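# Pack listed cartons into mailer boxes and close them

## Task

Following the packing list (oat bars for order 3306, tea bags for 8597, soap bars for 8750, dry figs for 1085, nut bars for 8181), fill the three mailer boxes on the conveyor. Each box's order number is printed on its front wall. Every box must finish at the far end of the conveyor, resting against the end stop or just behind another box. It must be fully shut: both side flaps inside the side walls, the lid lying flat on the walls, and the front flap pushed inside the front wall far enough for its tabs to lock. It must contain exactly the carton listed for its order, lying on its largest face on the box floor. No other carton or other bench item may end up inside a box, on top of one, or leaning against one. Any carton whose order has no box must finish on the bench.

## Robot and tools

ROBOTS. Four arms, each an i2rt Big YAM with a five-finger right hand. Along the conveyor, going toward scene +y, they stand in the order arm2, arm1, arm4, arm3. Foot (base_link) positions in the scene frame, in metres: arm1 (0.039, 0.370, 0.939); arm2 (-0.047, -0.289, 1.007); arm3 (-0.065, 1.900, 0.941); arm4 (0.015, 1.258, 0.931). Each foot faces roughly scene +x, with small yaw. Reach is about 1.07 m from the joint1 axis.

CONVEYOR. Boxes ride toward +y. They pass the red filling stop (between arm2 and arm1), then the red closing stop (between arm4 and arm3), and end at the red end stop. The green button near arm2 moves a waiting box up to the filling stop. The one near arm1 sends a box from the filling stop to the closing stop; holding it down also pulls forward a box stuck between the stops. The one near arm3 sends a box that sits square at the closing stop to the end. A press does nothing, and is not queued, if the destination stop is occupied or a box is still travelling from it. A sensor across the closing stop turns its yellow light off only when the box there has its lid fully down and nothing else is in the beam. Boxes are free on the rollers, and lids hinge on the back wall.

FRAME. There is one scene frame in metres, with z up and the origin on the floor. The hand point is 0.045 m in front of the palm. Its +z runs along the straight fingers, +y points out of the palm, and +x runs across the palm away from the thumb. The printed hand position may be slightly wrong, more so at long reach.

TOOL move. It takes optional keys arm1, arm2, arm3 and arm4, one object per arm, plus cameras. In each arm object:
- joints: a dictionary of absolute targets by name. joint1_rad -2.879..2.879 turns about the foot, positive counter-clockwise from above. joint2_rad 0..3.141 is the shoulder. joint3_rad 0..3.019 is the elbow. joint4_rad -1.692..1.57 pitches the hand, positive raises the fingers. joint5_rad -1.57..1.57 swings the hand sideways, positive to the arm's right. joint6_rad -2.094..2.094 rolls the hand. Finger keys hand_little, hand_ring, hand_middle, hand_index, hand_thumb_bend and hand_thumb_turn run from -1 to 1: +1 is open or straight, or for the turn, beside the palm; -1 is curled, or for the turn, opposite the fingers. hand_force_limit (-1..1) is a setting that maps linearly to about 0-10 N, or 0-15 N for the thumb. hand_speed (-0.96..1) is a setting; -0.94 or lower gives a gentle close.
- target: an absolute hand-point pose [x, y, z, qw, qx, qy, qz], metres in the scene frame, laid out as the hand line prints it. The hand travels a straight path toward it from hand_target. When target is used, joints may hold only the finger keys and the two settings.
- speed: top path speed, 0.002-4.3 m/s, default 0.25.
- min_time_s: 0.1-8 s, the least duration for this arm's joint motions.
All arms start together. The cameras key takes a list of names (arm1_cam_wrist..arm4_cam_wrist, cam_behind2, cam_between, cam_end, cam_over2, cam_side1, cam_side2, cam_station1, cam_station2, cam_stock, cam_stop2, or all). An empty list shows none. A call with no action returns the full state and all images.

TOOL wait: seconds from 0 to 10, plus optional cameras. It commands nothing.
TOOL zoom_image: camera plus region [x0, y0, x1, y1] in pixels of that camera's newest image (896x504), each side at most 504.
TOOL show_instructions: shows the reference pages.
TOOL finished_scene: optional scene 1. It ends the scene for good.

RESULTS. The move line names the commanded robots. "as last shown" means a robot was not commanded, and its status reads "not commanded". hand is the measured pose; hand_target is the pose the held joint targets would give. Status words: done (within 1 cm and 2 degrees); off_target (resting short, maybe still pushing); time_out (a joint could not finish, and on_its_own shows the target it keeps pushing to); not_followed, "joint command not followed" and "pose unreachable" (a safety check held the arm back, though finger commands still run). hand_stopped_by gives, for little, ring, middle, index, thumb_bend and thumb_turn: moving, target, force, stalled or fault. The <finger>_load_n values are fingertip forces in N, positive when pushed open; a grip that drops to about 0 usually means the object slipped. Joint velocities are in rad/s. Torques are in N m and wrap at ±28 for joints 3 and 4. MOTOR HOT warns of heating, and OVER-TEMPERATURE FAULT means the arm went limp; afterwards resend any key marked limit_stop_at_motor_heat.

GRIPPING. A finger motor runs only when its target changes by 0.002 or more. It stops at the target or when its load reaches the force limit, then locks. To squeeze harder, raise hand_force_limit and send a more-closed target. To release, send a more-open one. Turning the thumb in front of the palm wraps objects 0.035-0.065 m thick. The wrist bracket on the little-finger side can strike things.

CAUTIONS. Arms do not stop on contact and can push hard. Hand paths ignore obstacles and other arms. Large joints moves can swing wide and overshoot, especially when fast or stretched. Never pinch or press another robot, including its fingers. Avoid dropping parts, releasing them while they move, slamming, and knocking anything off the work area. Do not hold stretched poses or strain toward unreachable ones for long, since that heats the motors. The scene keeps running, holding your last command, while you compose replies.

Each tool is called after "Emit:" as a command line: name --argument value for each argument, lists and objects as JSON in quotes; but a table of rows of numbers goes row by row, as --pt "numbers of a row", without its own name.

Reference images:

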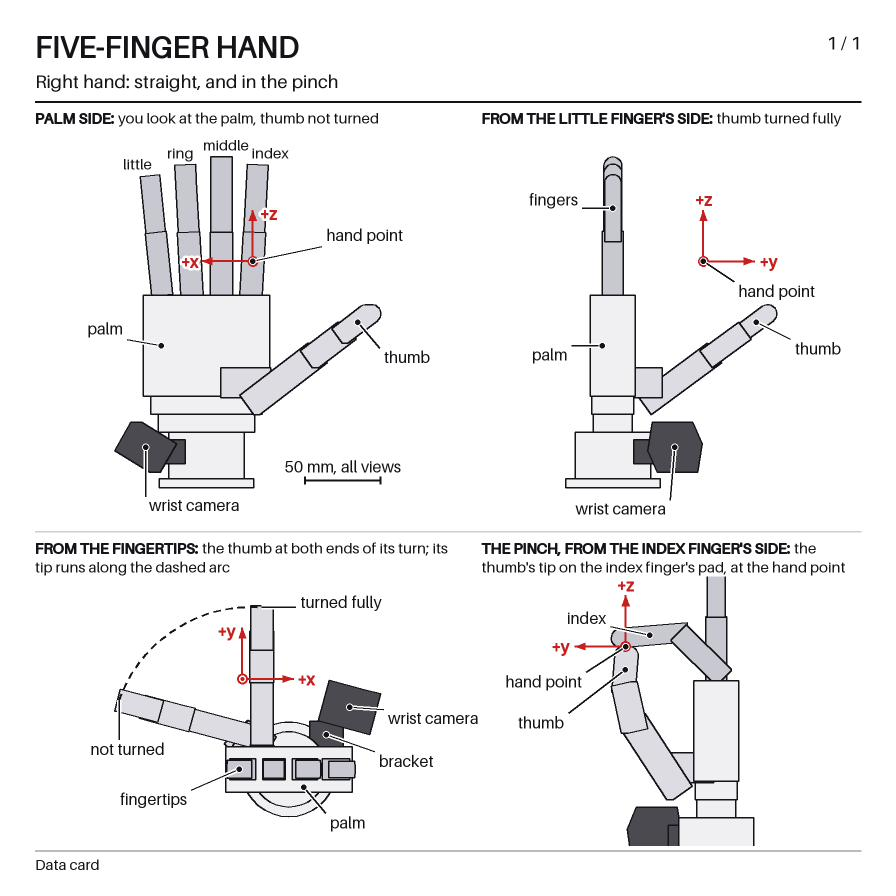

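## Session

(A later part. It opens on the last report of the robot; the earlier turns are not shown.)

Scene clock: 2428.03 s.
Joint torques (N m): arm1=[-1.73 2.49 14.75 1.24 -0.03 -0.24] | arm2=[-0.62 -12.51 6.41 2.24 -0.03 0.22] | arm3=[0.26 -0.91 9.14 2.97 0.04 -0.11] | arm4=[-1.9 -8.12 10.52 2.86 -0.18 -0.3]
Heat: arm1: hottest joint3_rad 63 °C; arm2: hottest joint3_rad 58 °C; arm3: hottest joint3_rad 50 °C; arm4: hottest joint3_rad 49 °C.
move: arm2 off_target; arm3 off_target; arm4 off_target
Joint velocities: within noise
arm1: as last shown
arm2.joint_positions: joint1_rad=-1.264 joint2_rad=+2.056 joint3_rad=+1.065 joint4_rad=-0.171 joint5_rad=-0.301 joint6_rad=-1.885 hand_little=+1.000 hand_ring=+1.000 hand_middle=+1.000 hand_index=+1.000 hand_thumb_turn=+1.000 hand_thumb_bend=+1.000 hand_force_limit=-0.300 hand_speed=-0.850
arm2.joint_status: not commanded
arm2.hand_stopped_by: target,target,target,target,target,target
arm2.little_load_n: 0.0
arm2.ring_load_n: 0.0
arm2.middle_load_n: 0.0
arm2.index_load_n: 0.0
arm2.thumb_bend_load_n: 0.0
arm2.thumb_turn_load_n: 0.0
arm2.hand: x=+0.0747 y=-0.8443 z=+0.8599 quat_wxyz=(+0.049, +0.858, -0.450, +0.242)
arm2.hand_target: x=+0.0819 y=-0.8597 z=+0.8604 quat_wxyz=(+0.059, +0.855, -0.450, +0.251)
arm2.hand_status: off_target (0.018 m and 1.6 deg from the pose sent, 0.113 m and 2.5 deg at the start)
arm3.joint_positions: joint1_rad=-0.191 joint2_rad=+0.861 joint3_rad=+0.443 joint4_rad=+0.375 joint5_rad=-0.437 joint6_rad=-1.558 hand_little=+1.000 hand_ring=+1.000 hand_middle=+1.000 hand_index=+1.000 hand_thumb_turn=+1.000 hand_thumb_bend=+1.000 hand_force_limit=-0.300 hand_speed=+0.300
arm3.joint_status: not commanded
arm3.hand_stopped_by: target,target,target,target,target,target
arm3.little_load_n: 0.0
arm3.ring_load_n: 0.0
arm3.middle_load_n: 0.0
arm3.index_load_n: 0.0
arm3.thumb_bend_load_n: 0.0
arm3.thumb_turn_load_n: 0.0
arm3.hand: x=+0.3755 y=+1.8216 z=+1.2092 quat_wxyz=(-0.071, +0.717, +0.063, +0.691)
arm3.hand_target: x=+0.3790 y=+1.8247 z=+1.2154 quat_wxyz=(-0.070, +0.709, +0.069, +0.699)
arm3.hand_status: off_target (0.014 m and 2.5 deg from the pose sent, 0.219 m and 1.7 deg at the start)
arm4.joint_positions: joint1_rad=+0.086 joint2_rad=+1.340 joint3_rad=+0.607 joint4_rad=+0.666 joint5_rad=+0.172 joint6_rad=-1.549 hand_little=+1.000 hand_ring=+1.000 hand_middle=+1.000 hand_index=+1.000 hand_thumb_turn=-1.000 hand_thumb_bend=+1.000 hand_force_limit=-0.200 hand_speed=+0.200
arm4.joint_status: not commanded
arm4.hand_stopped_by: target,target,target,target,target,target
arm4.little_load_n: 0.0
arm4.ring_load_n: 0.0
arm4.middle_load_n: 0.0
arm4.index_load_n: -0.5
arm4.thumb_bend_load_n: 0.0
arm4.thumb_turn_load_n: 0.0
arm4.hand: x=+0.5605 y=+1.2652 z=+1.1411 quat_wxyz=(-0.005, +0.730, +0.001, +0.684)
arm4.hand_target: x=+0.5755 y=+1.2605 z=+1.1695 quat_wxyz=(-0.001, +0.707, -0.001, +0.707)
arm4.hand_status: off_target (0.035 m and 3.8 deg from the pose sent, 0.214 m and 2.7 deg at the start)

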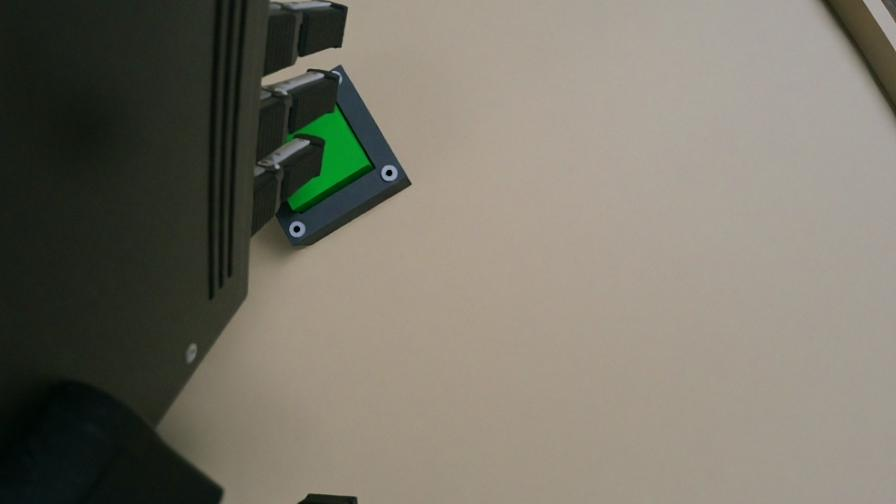

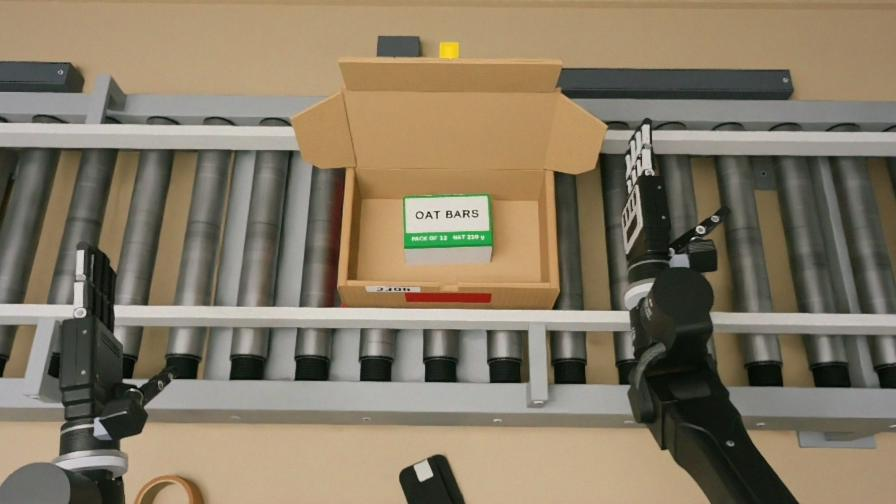

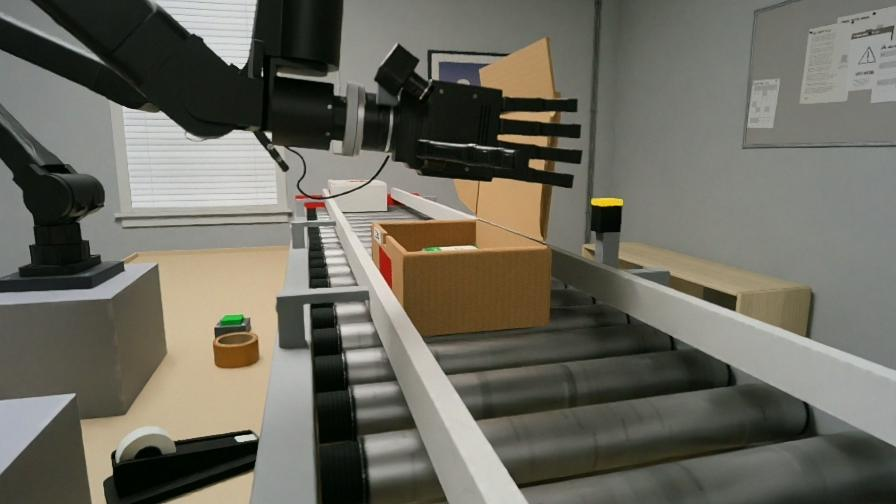

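Emit:
move --arm2 '{"target": [0.10, -0.853, 0.805, 0.0577, 0.8547, -0.4505, 0.2516], "speed": 0.15}' --arm4 '{"target": [0.565, 1.40, 1.17, 0, 0.7071, 0, 0.7071], "speed": 0.12}' --arm3 '{"target": [0.44, 1.80, 1.27, -0.0739, 0.7032, 0.0739, 0.7032], "speed": 0.3}' --cameras '["arm2_cam_wrist", "cam_over2", "cam_side2"]'

Scene clock: 2436.03 s.
Joint torques (N m): arm1=[-1.67 2.55 14.76 1.25 -0.03 -0.24] | arm2=[-0.26 -11.87 5.63 2.25 -0.02 0.23] | arm3=[-1.44 -2.84 13.39 1.11 -0.24 -0.06] | arm4=[0.85 -8.76 10.67 2.58 -0.31 -0.23]
Heat: arm1: hottest joint3_rad 65 °C; arm2: hottest joint3_rad 57 °C; arm3: hottest joint3_rad 50 °C; arm4: hottest joint3_rad 49 °C.
move: arm2 off_target; arm3 off_target; arm4 off_target
Joint velocities: within noise
arm1: as last shown
arm2.joint_positions: joint1_rad=-1.232 joint2_rad=+2.165 joint3_rad=+1.077 joint4_rad=-0.046 joint5_rad=-0.285 joint6_rad=-1.850 hand_little=+1.000 hand_ring=+1.000 hand_middle=+1.000 hand_index=+1.000 hand_thumb_turn=+1.000 hand_thumb_bend=+1.000 hand_force_limit=-0.300 hand_speed=-0.850
arm2.joint_status: not commanded
arm2.hand_stopped_by: target,target,target,target,target,target
arm2.little_load_n: 0.0
arm2.ring_load_n: 0.0
arm2.middle_load_n: 0.0
arm2.index_load_n: 0.0
arm2.thumb_bend_load_n: 0.0
arm2.thumb_turn_load_n: 0.0
arm2.hand: x=+0.0911 y=-0.8457 z=+0.8159 quat_wxyz=(+0.056, +0.856, -0.450, +0.248)
arm2.hand_target: x=+0.0994 y=-0.8524 z=+0.8057 quat_wxyz=(+0.058, +0.855, -0.450, +0.251)
arm2.hand_status: off_target (0.016 m and 0.5 deg from the pose sent, 0.061 m and 1.6 deg at the start)
arm3.joint_positions: joint1_rad=-0.201 joint2_rad=+1.021 joint3_rad=+0.615 joint4_rad=+0.375 joint5_rad=-0.484 joint6_rad=-1.558 hand_little=+1.000 hand_ring=+1.000 hand_middle=+1.000 hand_index=+1.000 hand_thumb_turn=+1.000 hand_thumb_bend=+1.000 hand_force_limit=-0.300 hand_speed=+0.300
arm3.joint_status: not commanded
arm3.hand_stopped_by: target,target,target,target,target,target
arm3.little_load_n: 0.0
arm3.ring_load_n: 0.0
arm3.middle_load_n: 0.0
arm3.index_load_n: 0.0
arm3.thumb_bend_load_n: 0.0
arm3.thumb_turn_load_n: 0.0
arm3.hand: x=+0.4311 y=+1.8132 z=+1.2442 quat_wxyz=(-0.083, +0.711, +0.078, +0.693)
arm3.hand_target: x=+0.4406 y=+1.8070 z=+1.2696 quat_wxyz=(-0.079, +0.702, +0.079, +0.703)
arm3.hand_status: off_target (0.030 m and 1.9 deg from the pose sent, 0.091 m and 2.5 deg at the start)
arm4.joint_positions: joint1_rad=+0.380 joint2_rad=+1.422 joint3_rad=+0.694 joint4_rad=+0.670 joint5_rad=+0.535 joint6_rad=-1.580 hand_little=+1.000 hand_ring=+1.000 hand_middle=+1.000 hand_index=+1.000 hand_thumb_turn=-1.000 hand_thumb_bend=+1.000 hand_force_limit=-0.200 hand_speed=+0.200
arm4.joint_status: not commanded
arm4.hand_stopped_by: target,target,target,target,target,target
arm4.little_load_n: 0.0
arm4.ring_load_n: 0.0
arm4.middle_load_n: -1.0
arm4.index_load_n: -1.5
arm4.thumb_bend_load_n: 0.0
arm4.thumb_turn_load_n: 0.0
arm4.hand: x=+0.5523 y=+1.3654 z=+1.1491 quat_wxyz=(+0.036, +0.724, -0.006, +0.689)
arm4.hand_target: x=+0.5640 y=+1.3883 z=+1.1709 quat_wxyz=(+0.016, +0.707, -0.002, +0.707)
arm4.hand_status: off_target (0.042 m and 5.0 deg from the pose sent, 0.138 m and 3.8 deg at the start)

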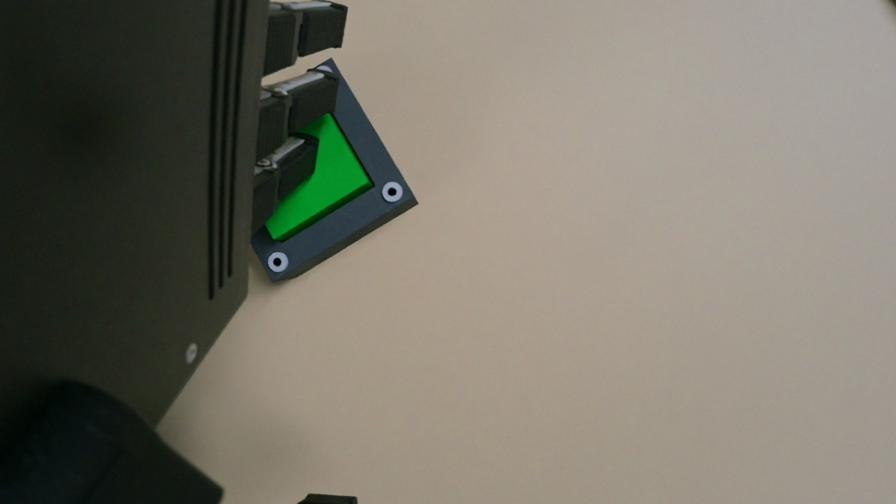

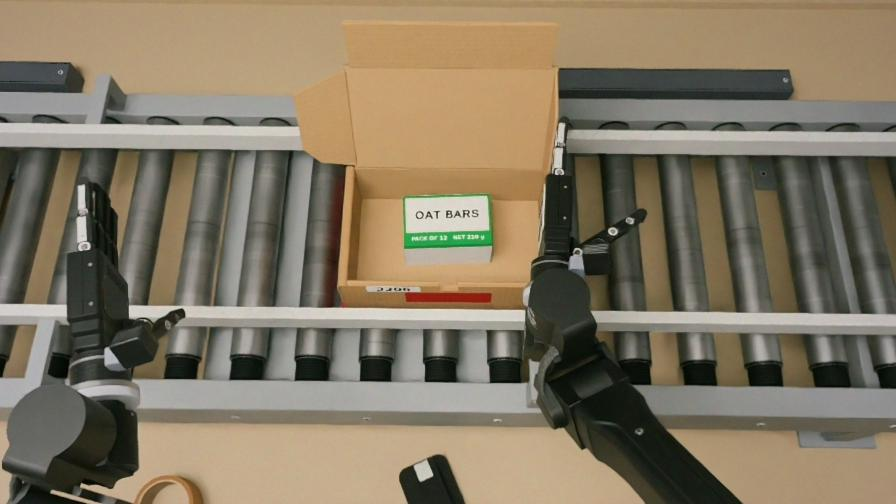

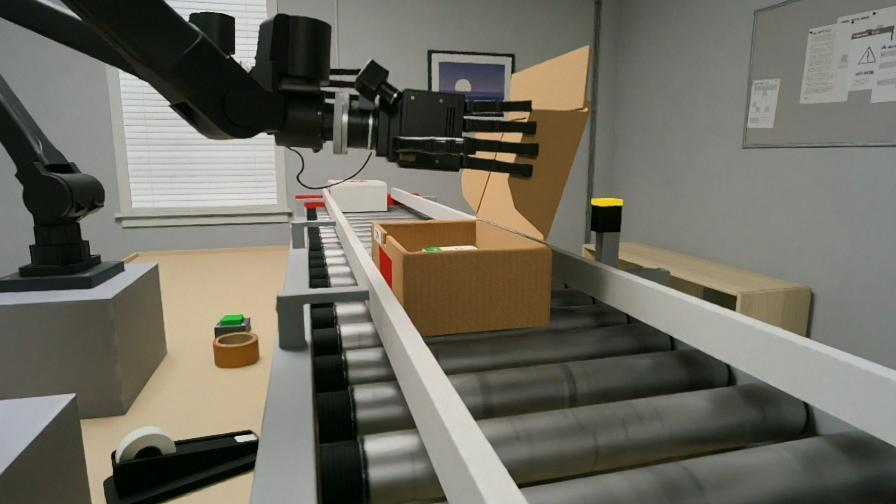

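Emit:
move --arm2 '{"target": [0.098, -0.857, 0.775, 0.0577, 0.8547, -0.4505, 0.2516], "speed": 0.1}' --arm3 '{"target": [0.63, 1.775, 1.22, -0.0739, 0.7032, 0.0739, 0.7032], "speed": 0.2, "joints": {"hand_little": 0.4, "hand_ring": 0.4, "hand_middle": 0.4, "hand_index": 0.4, "hand_thumb_turn": -1.0}}' --cameras '["arm2_cam_wrist", "cam_over2", "cam_side2", "cam_stock"]'

Scene clock: 2477.73 s.
Joint torques (N m): arm1=[-1.67 2.55 14.76 1.25 -0.02 -0.24] | arm2=[-0.67 -11.05 4.4 1.59 -0.02 0.15] | arm3=[0.09 -9.99 12.3 2.77 0.04 -0.1] | arm4=[0.79 -8.76 10.66 2.59 -0.31 -0.21]
Heat: arm1: hottest joint3_rad 70 °C; arm2: hottest joint3_rad 54 °C; arm3: hottest joint3_rad 53 °C; arm4: hottest joint3_rad 47 °C.
move: arm2 off_target; arm3 off_target
Joint velocities: within noise
arm1, arm4: as last shown
arm2.joint_positions: joint1_rad=-1.234 joint2_rad=+2.218 joint3_rad=+1.120 joint4_rad=+0.017 joint5_rad=-0.290 joint6_rad=-1.837 hand_little=+1.000 hand_ring=+1.000 hand_middle=+1.000 hand_index=+1.000 hand_thumb_turn=+1.000 hand_thumb_bend=+1.000 hand_force_limit=-0.300 hand_speed=-0.850
arm2.joint_status: not commanded
arm2.hand_stopped_by: target,target,target,target,target,target
arm2.little_load_n: 0.0
arm2.ring_load_n: 0.0
arm2.middle_load_n: 0.0
arm2.index_load_n: 0.0
arm2.thumb_bend_load_n: 0.0
arm2.thumb_turn_load_n: 0.0
arm2.hand: x=+0.0972 y=-0.8682 z=+0.8047 quat_wxyz=(+0.072, +0.850, -0.449, +0.267)
arm2.hand_target: x=+0.0968 y=-0.8546 z=+0.7765 quat_wxyz=(+0.056, +0.852, -0.456, +0.253)
arm2.hand_status: off_target (0.032 m and 2.4 deg from the pose sent, 0.043 m and 0.5 deg at the start)
arm3.joint_positions: joint1_rad=-0.182 joint2_rad=+1.605 joint3_rad=+1.005 joint4_rad=+0.528 joint5_rad=-0.431 joint6_rad=-1.558 hand_little=+0.400 hand_ring=+0.400 hand_middle=+0.400 hand_index=+0.400 hand_thumb_turn=-1.000 hand_thumb_bend=+1.000 hand_force_limit=-0.300 hand_speed=+0.300
arm3.joint_status: all done
arm3.hand_stopped_by: target,target,target,target,target,target
arm3.little_load_n: 0.0
arm3.ring_load_n: 0.0
arm3.middle_load_n: 0.0
arm3.index_load_n: 0.0
arm3.thumb_bend_load_n: 0.0
arm3.thumb_turn_load_n: 0.5
arm3.hand: x=+0.6103 y=+1.7674 z=+1.1874 quat_wxyz=(-0.075, +0.726, +0.061, +0.681)
arm3.hand_target: x=+0.6261 y=+1.7703 z=+1.2186 quat_wxyz=(-0.070, +0.704, +0.070, +0.704)
arm3.hand_status: off_target (0.039 m and 4.0 deg from the pose sent, 0.204 m and 1.9 deg at the start)
arm4.joint_positions: joint1_rad=+0.380 joint2_rad=+1.422 joint3_rad=+0.696 joint4_rad=+0.670 joint5_rad=+0.535 joint6_rad=-1.580 hand_little=+1.000 hand_ring=+1.000 hand_middle=+1.000 hand_index=+1.000 hand_thumb_turn=-1.000 hand_thumb_bend=+1.000 hand_force_limit=-0.200 hand_speed=+0.200
arm4.middle_load_n: -0.5
arm4.thumb_turn_load_n: 0.5
arm4.hand: x=+0.5527 y=+1.3656 z=+1.1498 quat_wxyz=(+0.035, +0.724, -0.006, +0.689)
arm4.hand_target: x=+0.5643 y=+1.3885 z=+1.1716 quat_wxyz=(+0.016, +0.706, -0.003, +0.708)

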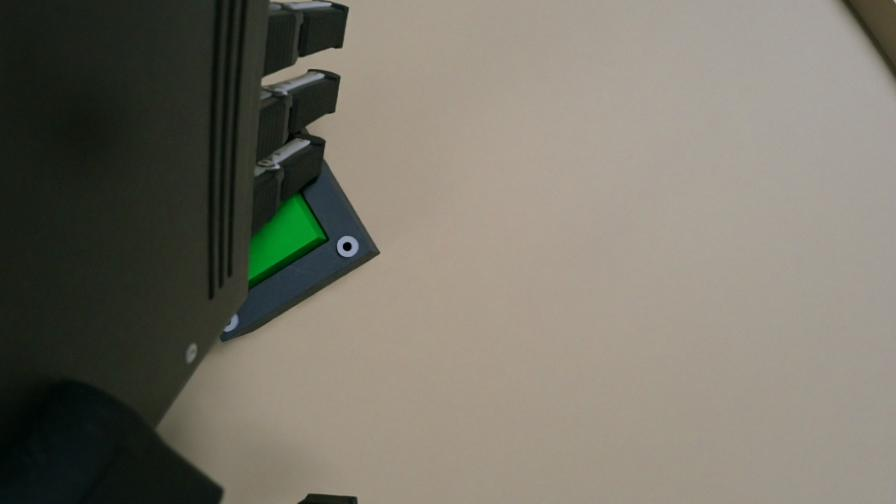

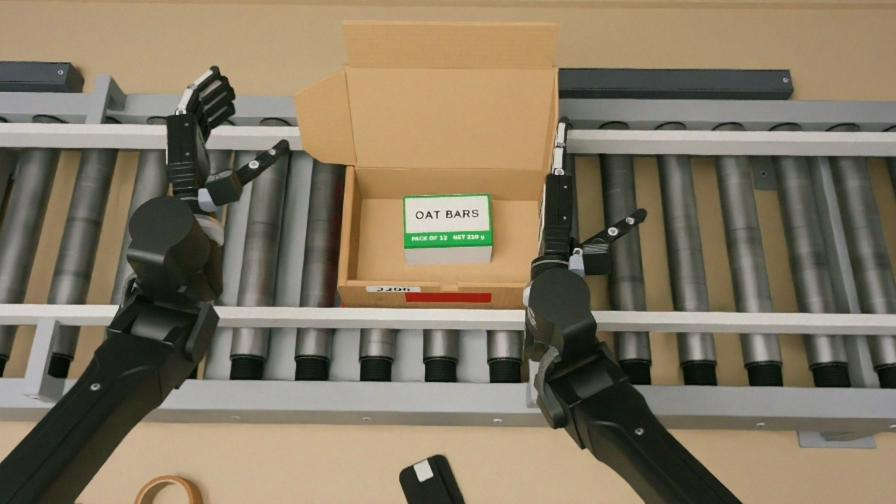

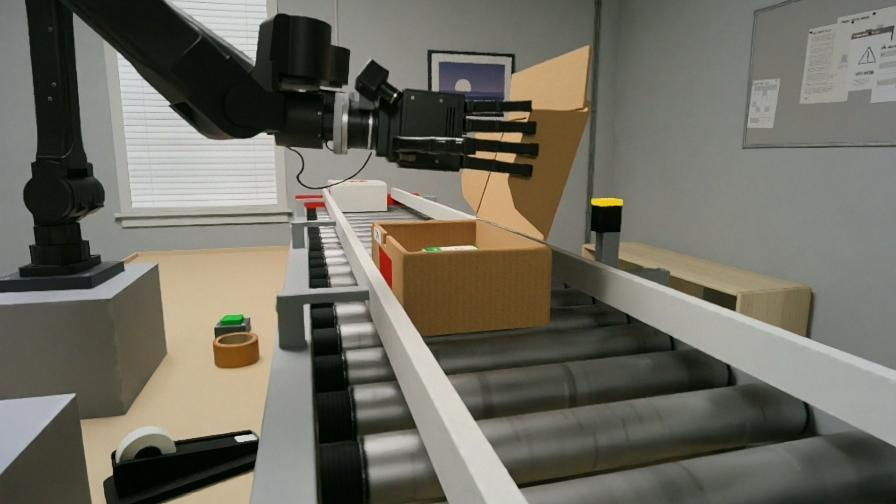

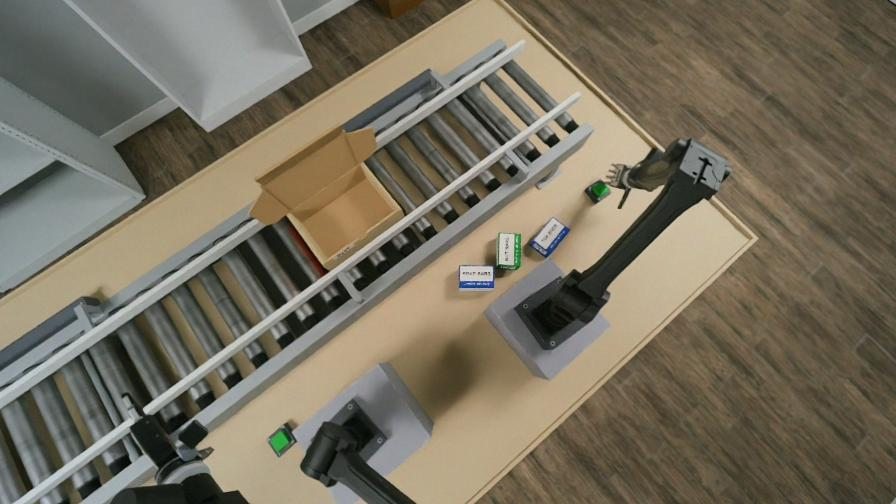

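Emit:
move --arm1 '{"joints": {"joint1_rad": 0.316, "joint2_rad": 0.574, "joint3_rad": 1.427, "joint4_rad": -1.379, "joint5_rad": 0.002, "joint6_rad": -0.982}, "min_time_s": 2}' --arm2 '{"target": [0.085, -0.84, 0.95, 0.0577, 0.8547, -0.4505, 0.2516], "speed": 0.3}' --arm3 '{"target": [0.668, 1.775, 1.20, -0.0739, 0.7032, 0.0739, 0.7032], "speed": 0.2}'

Emit:
move --arm2 '{"target": [0.172, -0.366, 1.20, 0.3171, -0.8712, 0.3520, -0.1281], "speed": 0.3, "joints": {"hand_little": 0.6, "hand_ring": 0.6, "hand_middle": 0.6, "hand_index": 0.6, "hand_thumb_turn": -1.0, "hand_thumb_bend": 1.0}}' --arm3 '{"target": [0.668, 1.70, 1.20, -0.0739, 0.7032, 0.0739, 0.7032], "speed": 0.12}' --cameras '["arm2_cam_wrist", "cam_over2", "cam_side2", "arm3_cam_wrist"]'

Scene clock: 2519.33 s.
Joint torques (N m): arm1=[-1.73 3.08 12.96 1.2 -0.04 -0.24] | arm2=[-1.55 -12.63 5.05 0.65 -0.25 -0.08] | arm3=[-0.15 -11.28 12.21 2.91 0.03 -0.1] | arm4=[0.79 -8.82 10.66 2.58 -0.31 -0.21]
Heat: arm1: hottest joint3_rad 72 °C; arm2: hottest joint3_rad 53 °C; arm3: hottest joint3_rad 58 °C; arm4: hottest joint3_rad 47 °C.
move: arm1 done; arm2 off_target; arm3 off_target
Joint velocities: within noise
arm1.joint_positions: joint1_rad=+0.332 joint2_rad=+0.563 joint3_rad=+1.375 joint4_rad=-1.366 joint5_rad=+0.004 joint6_rad=-0.964 hand_little=+1.000 hand_ring=+1.000 hand_middle=+1.000 hand_index=+1.000 hand_thumb_turn=+1.000 hand_thumb_bend=+1.000 hand_force_limit=+0.000 hand_speed=-0.800
arm1.joint_status: all done
arm1.hand_stopped_by: target,target,target,target,target,target
arm1.little_load_n: 0.0
arm1.ring_load_n: 0.0
arm1.middle_load_n: 0.0
arm1.index_load_n: 0.0
arm1.thumb_bend_load_n: 0.0
arm1.thumb_turn_load_n: 0.0
arm1.hand: x=+0.2241 y=+0.4259 z=+1.4173 quat_wxyz=(-0.243, +0.867, -0.069, +0.429)
arm1.hand_target: x=+0.2217 y=+0.4208 z=+1.4373 quat_wxyz=(-0.242, +0.860, -0.067, +0.444)
arm1.hand_status: not commanded
arm2.joint_positions: joint1_rad=-1.232 joint2_rad=+1.852 joint3_rad=+1.063 joint4_rad=-0.314 joint5_rad=-0.289 joint6_rad=-1.848 hand_little=+1.000 hand_ring=+1.000 hand_middle=+1.000 hand_index=+1.000 hand_thumb_turn=+1.000 hand_thumb_bend=+1.000 hand_force_limit=-0.300 hand_speed=-0.850
arm2.joint_status: not commanded
arm2.hand_stopped_by: target,target,target,target,target,target
arm2.little_load_n: 0.0
arm2.ring_load_n: 0.0
arm2.middle_load_n: 0.0
arm2.index_load_n: 0.0
arm2.thumb_bend_load_n: -0.5
arm2.thumb_turn_load_n: 0.0
arm2.hand: x=+0.0925 y=-0.8473 z=+0.9557 quat_wxyz=(+0.066, +0.854, -0.447, +0.259)
arm2.hand_target: x=+0.0878 y=-0.8406 z=+0.9491 quat_wxyz=(+0.057, +0.857, -0.448, +0.251)
arm2.hand_status: off_target (0.012 m and 1.3 deg from the pose sent, 0.149 m and 2.4 deg at the start)
arm3.joint_positions: joint1_rad=-0.149 joint2_rad=+1.719 joint3_rad=+1.097 joint4_rad=+0.547 joint5_rad=-0.420 joint6_rad=-1.558 hand_little=+0.400 hand_ring=+0.400 hand_middle=+0.400 hand_index=+0.400 hand_thumb_turn=-1.000 hand_thumb_bend=+1.000 hand_force_limit=-0.300 hand_speed=+0.300
arm3.joint_status: not commanded
arm3.hand_stopped_by: target,target,target,target,target,target
arm3.little_load_n: 0.0
arm3.ring_load_n: 0.0
arm3.middle_load_n: 0.5
arm3.index_load_n: 0.0
arm3.thumb_bend_load_n: 0.0
arm3.thumb_turn_load_n: 0.0
arm3.hand: x=+0.6509 y=+1.7804 z=+1.1683 quat_wxyz=(-0.083, +0.727, +0.069, +0.678)
arm3.hand_target: x=+0.6670 y=+1.7826 z=+1.1989 quat_wxyz=(-0.078, +0.703, +0.078, +0.702)
arm3.hand_status: off_target (0.036 m and 4.1 deg from the pose sent, 0.060 m and 4.0 deg at the start)
arm4: as last shown
arm4.ring_load_n: -0.5
pictures: none

Scene clock: 2526.67 s.
Joint torques (N m): arm1=[-1.73 3.31 12.97 1.21 -0.04 -0.24] | arm2=[-0.67 -3.6 9.01 0.17 -0.41 0.22] | arm3=[-1.32 -11.87 12.3 2.3 -0.25 -0.07] | arm4=[0.79 -8.82 10.66 2.59 -0.31 -0.2]
Heat: arm1: hottest joint3_rad 70 °C; arm2: hottest joint3_rad 55 °C; arm3: hottest joint3_rad 56 °C; arm4: hottest joint3_rad 47 °C.
move: arm2 off_target; arm3 off_target
Joint velocities: within noise
arm1, arm4: as last shown
arm1.joint_positions: joint1_rad=+0.332 joint2_rad=+0.564 joint3_rad=+1.375 joint4_rad=-1.366 joint5_rad=+0.004 joint6_rad=-0.964 hand_little=+1.000 hand_ring=+1.000 hand_middle=+1.000 hand_index=+1.000 hand_thumb_turn=+1.000 hand_thumb_bend=+1.000 hand_force_limit=+0.000 hand_speed=-0.800
arm1.hand: x=+0.2246 y=+0.4262 z=+1.4170 quat_wxyz=(-0.242, +0.868, -0.069, +0.428)
arm1.hand_target: x=+0.2222 y=+0.4210 z=+1.4371 quat_wxyz=(-0.242, +0.861, -0.067, +0.443)
arm2.joint_positions: joint1_rad=-0.617 joint2_rad=+0.968 joint3_rad=+0.876 joint4_rad=-1.451 joint5_rad=-0.681 joint6_rad=-1.503 hand_little=+0.600 hand_ring=+0.600 hand_middle=+0.600 hand_index=+0.600 hand_thumb_turn=-1.000 hand_thumb_bend=+1.000 hand_force_limit=-0.300 hand_speed=-0.850
arm2.joint_status: all done
arm2.hand_stopped_by: target,target,target,target,target,target
arm2.little_load_n: 0.0
arm2.ring_load_n: 0.0
arm2.middle_load_n: 0.0
arm2.index_load_n: 0.0
arm2.thumb_bend_load_n: 0.0
arm2.thumb_turn_load_n: 0.0
arm2.hand: x=+0.1687 y=-0.3686 z=+1.1902 quat_wxyz=(-0.314, +0.876, -0.347, +0.114)
arm2.hand_target: x=+0.1735 y=-0.3705 z=+1.2033 quat_wxyz=(-0.310, +0.877, -0.346, +0.125)
arm2.hand_status: off_target (0.011 m and 1.8 deg from the pose sent, 0.546 m and 48.0 deg at the start)
arm3.joint_positions: joint1_rad=-0.274 joint2_rad=+1.766 joint3_rad=+1.164 joint4_rad=+0.547 joint5_rad=-0.541 joint6_rad=-1.558 hand_little=+0.400 hand_ring=+0.400 hand_middle=+0.400 hand_index=+0.400 hand_thumb_turn=-1.000 hand_thumb_bend=+1.000 hand_force_limit=-0.300 hand_speed=+0.300
arm3.joint_status: not commanded
arm3.hand_stopped_by: target,target,target,target,target,target
arm3.little_load_n: 0.0
arm3.ring_load_n: 0.0
arm3.middle_load_n: 0.0
arm3.index_load_n: 0.0
arm3.thumb_bend_load_n: 0.0
arm3.thumb_turn_load_n: 0.0
arm3.hand: x=+0.6547 y=+1.7084 z=+1.1751 quat_wxyz=(-0.081, +0.719, +0.068, +0.686)
arm3.hand_target: x=+0.6672 y=+1.6997 z=+1.1999 quat_wxyz=(-0.075, +0.703, +0.073, +0.704)
arm3.hand_status: off_target (0.029 m and 2.9 deg from the pose sent, 0.088 m and 4.1 deg at the start)
arm4.ring_load_n: 0.0
arm4.thumb_turn_load_n: 0.0
pictures: arm2_cam_wrist, arm3_cam_wrist, cam_over2, cam_side2

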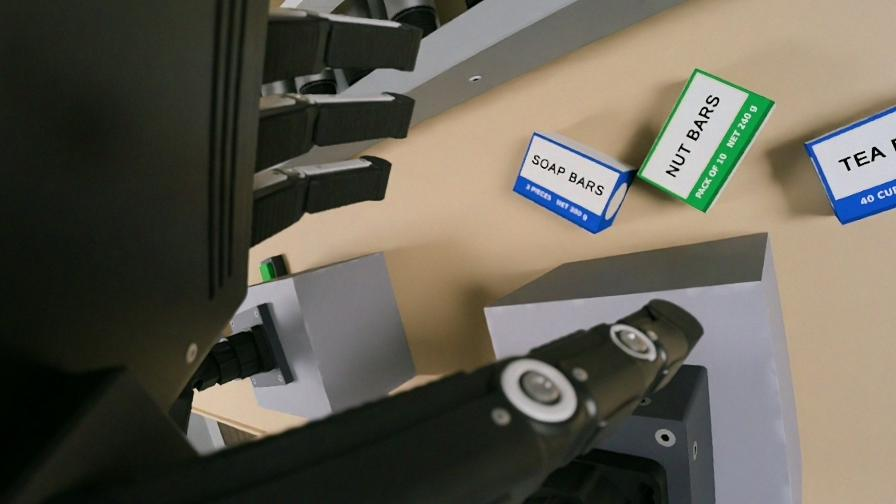

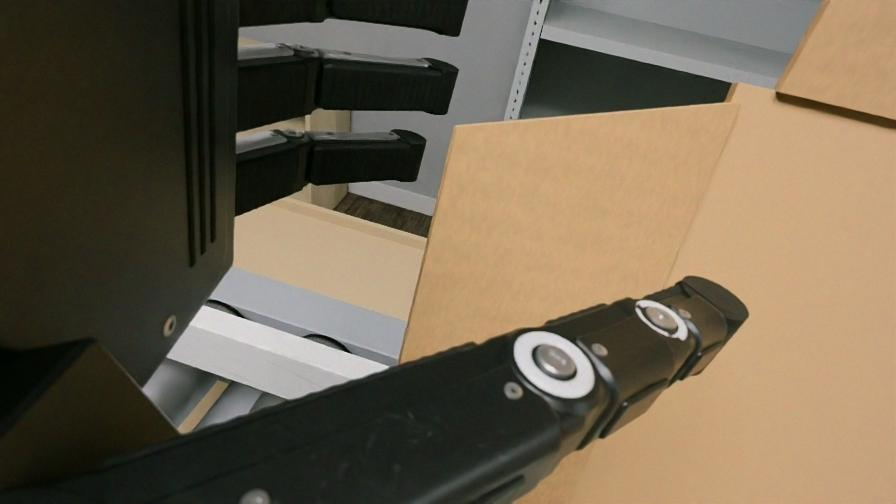

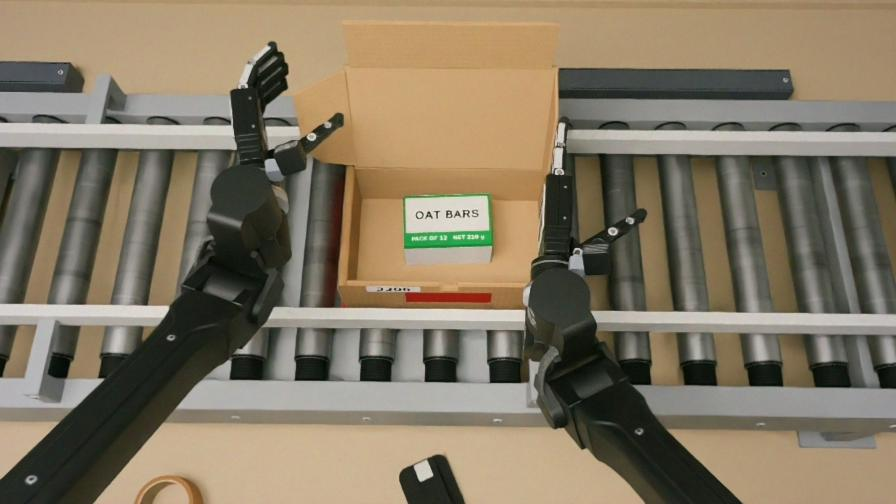

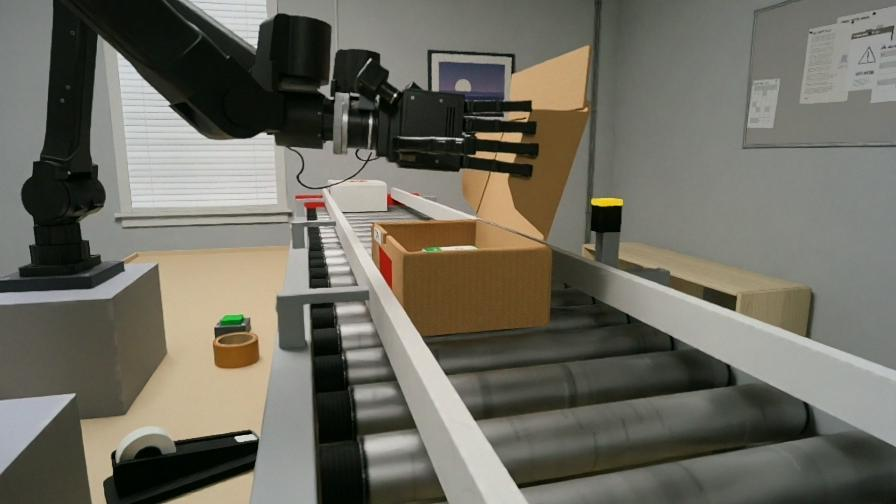

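Emit:
move --arm2 '{"target": [0.157, -0.380, 0.94, 0.3171, -0.8712, 0.3520, -0.1281], "speed": 0.25}' --arm3 '{"target": [0.668, 1.655, 1.20, -0.0739, 0.7032, 0.0739, 0.7032], "speed": 0.1, "joints": {"hand_little": 0.3, "hand_ring": 0.3, "hand_middle": 0.3, "hand_index": 0.3}}' --cameras '["arm2_cam_wrist", "cam_over2", "cam_side2", "arm3_cam_wrist", "cam_station1"]'

Scene clock: 2546.60 s.
Joint torques (N m): arm1=[-1.73 3.31 12.96 1.2 -0.04 -0.24] | arm2=[-0.67 -3.72 3.64 1.13 -0.64 0.02] | arm3=[-1.85 -12.16 12.53 1.69 -0.13 -0.08] | arm4=[0.73 -8.94 10.58 2.58 -0.32 -0.2]
Heat: arm1: hottest joint3_rad 66 °C; arm2: hottest joint3_rad 58 °C; arm3: hottest joint3_rad 54 °C; arm4: hottest joint3_rad 48 °C.
move: arm2 done; arm3 off_target
Joint velocities: within noise
arm1, arm4: as last shown
arm2.joint_positions: joint1_rad=-0.700 joint2_rad=+1.392 joint3_rad=+0.422 joint4_rad=-0.602 joint5_rad=-0.697 joint6_rad=-1.567 hand_little=+0.600 hand_ring=+0.600 hand_middle=+0.600 hand_index=+0.600 hand_thumb_turn=-1.000 hand_thumb_bend=+1.000 hand_force_limit=-0.300 hand_speed=-0.850
arm2.joint_status: not commanded
arm2.hand_stopped_by: target,target,target,target,target,target
arm2.little_load_n: 0.0
arm2.ring_load_n: 0.0
arm2.middle_load_n: 0.0
arm2.index_load_n: 0.0
arm2.thumb_bend_load_n: 0.0
arm2.thumb_turn_load_n: 0.0
arm2.hand: x=+0.1543 y=-0.3778 z=+0.9454 quat_wxyz=(-0.316, +0.869, -0.359, +0.127)
arm2.hand_target: x=+0.1548 y=-0.3754 z=+0.9420 quat_wxyz=(-0.319, +0.870, -0.355, +0.126)
arm2.hand_status: done (0.006 m and 0.8 deg from the pose sent, 0.251 m and 1.8 deg at the start)
arm3.joint_positions: joint1_rad=-0.340 joint2_rad=+1.802 joint3_rad=+1.213 joint4_rad=+0.547 joint5_rad=-0.630 joint6_rad=-1.558 hand_little=+0.300 hand_ring=+0.300 hand_middle=+0.300 hand_index=+0.300 hand_thumb_turn=-1.000 hand_thumb_bend=+1.000 hand_force_limit=-0.300 hand_speed=+0.300
arm3.joint_status: all done
arm3.hand_stopped_by: target,target,target,target,target,target
arm3.little_load_n: 0.0
arm3.ring_load_n: 0.0
arm3.middle_load_n: 0.5
arm3.index_load_n: 0.0
arm3.thumb_bend_load_n: 0.0
arm3.thumb_turn_load_n: 0.5
arm3.hand: x=+0.6570 y=+1.6731 z=+1.1788 quat_wxyz=(-0.088, +0.714, +0.077, +0.690)
arm3.hand_target: x=+0.6674 y=+1.6589 z=+1.2001 quat_wxyz=(-0.079, +0.702, +0.078, +0.703)
arm3.hand_status: off_target (0.030 m and 2.6 deg from the pose sent, 0.060 m and 2.9 deg at the start)
arm4.hand_target: x=+0.5639 y=+1.3882 z=+1.1715 quat_wxyz=(+0.016, +0.706, -0.003, +0.708)
pictures: arm2_cam_wrist, arm3_cam_wrist, cam_over2, cam_side2, cam_station1

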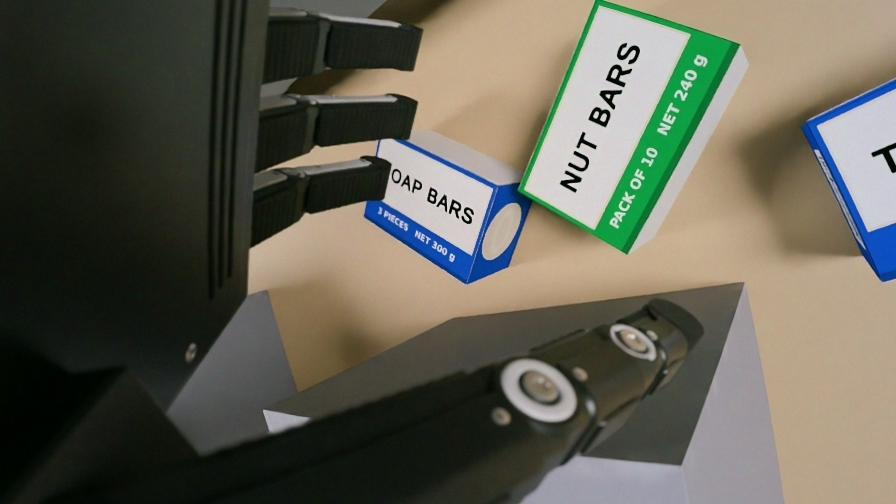

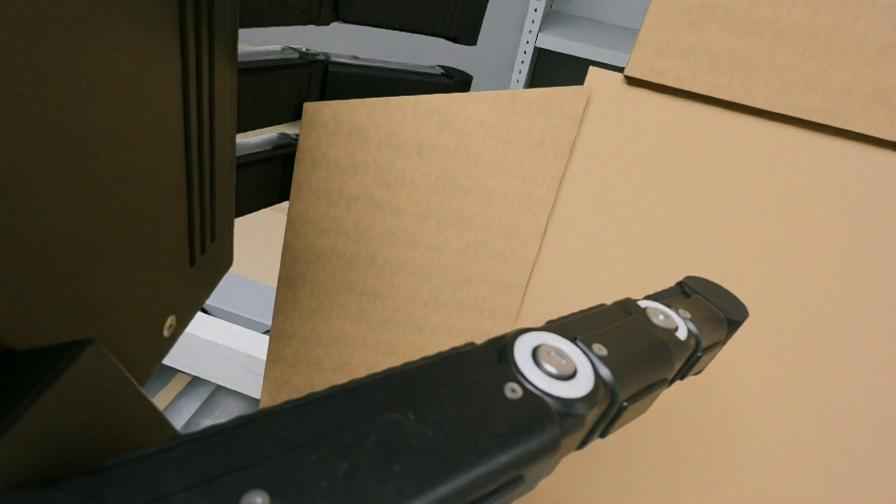

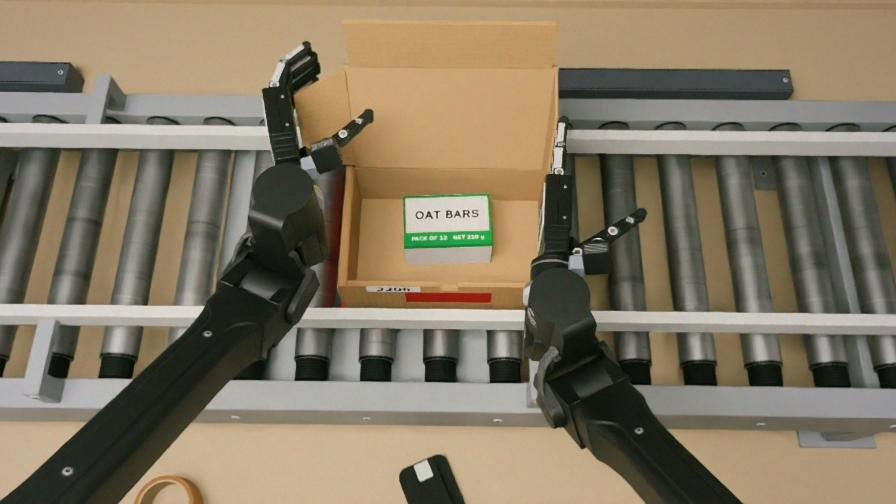

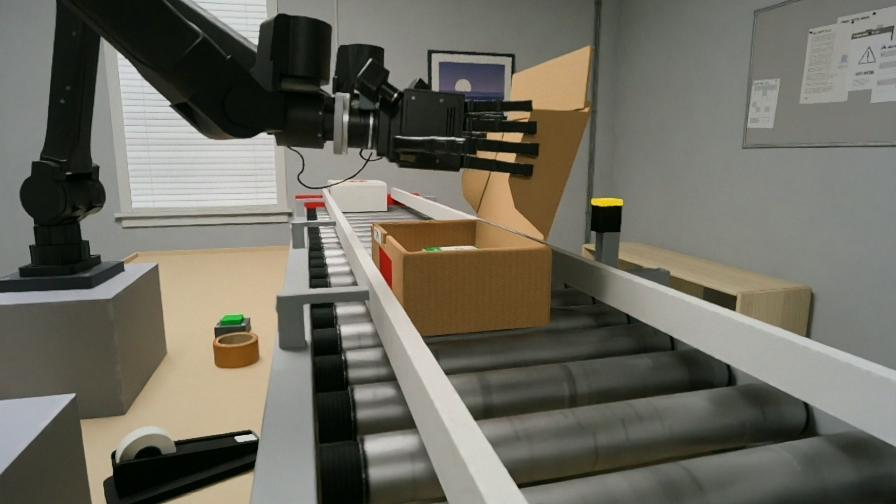

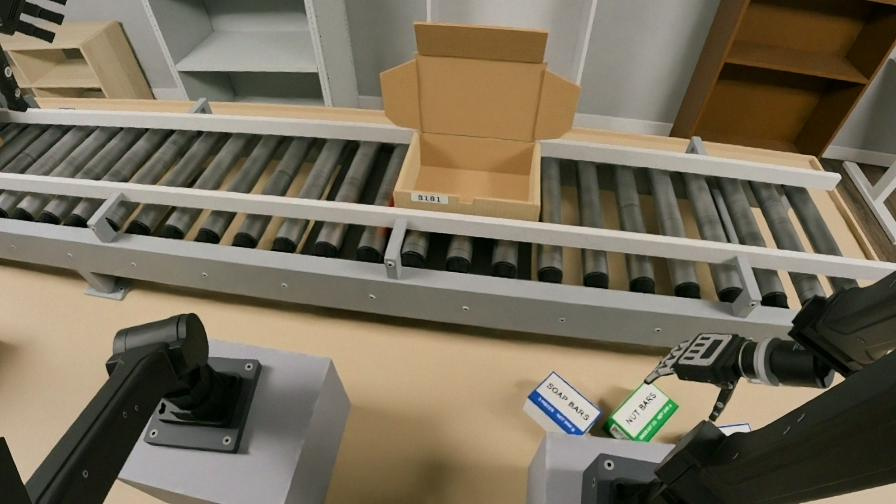

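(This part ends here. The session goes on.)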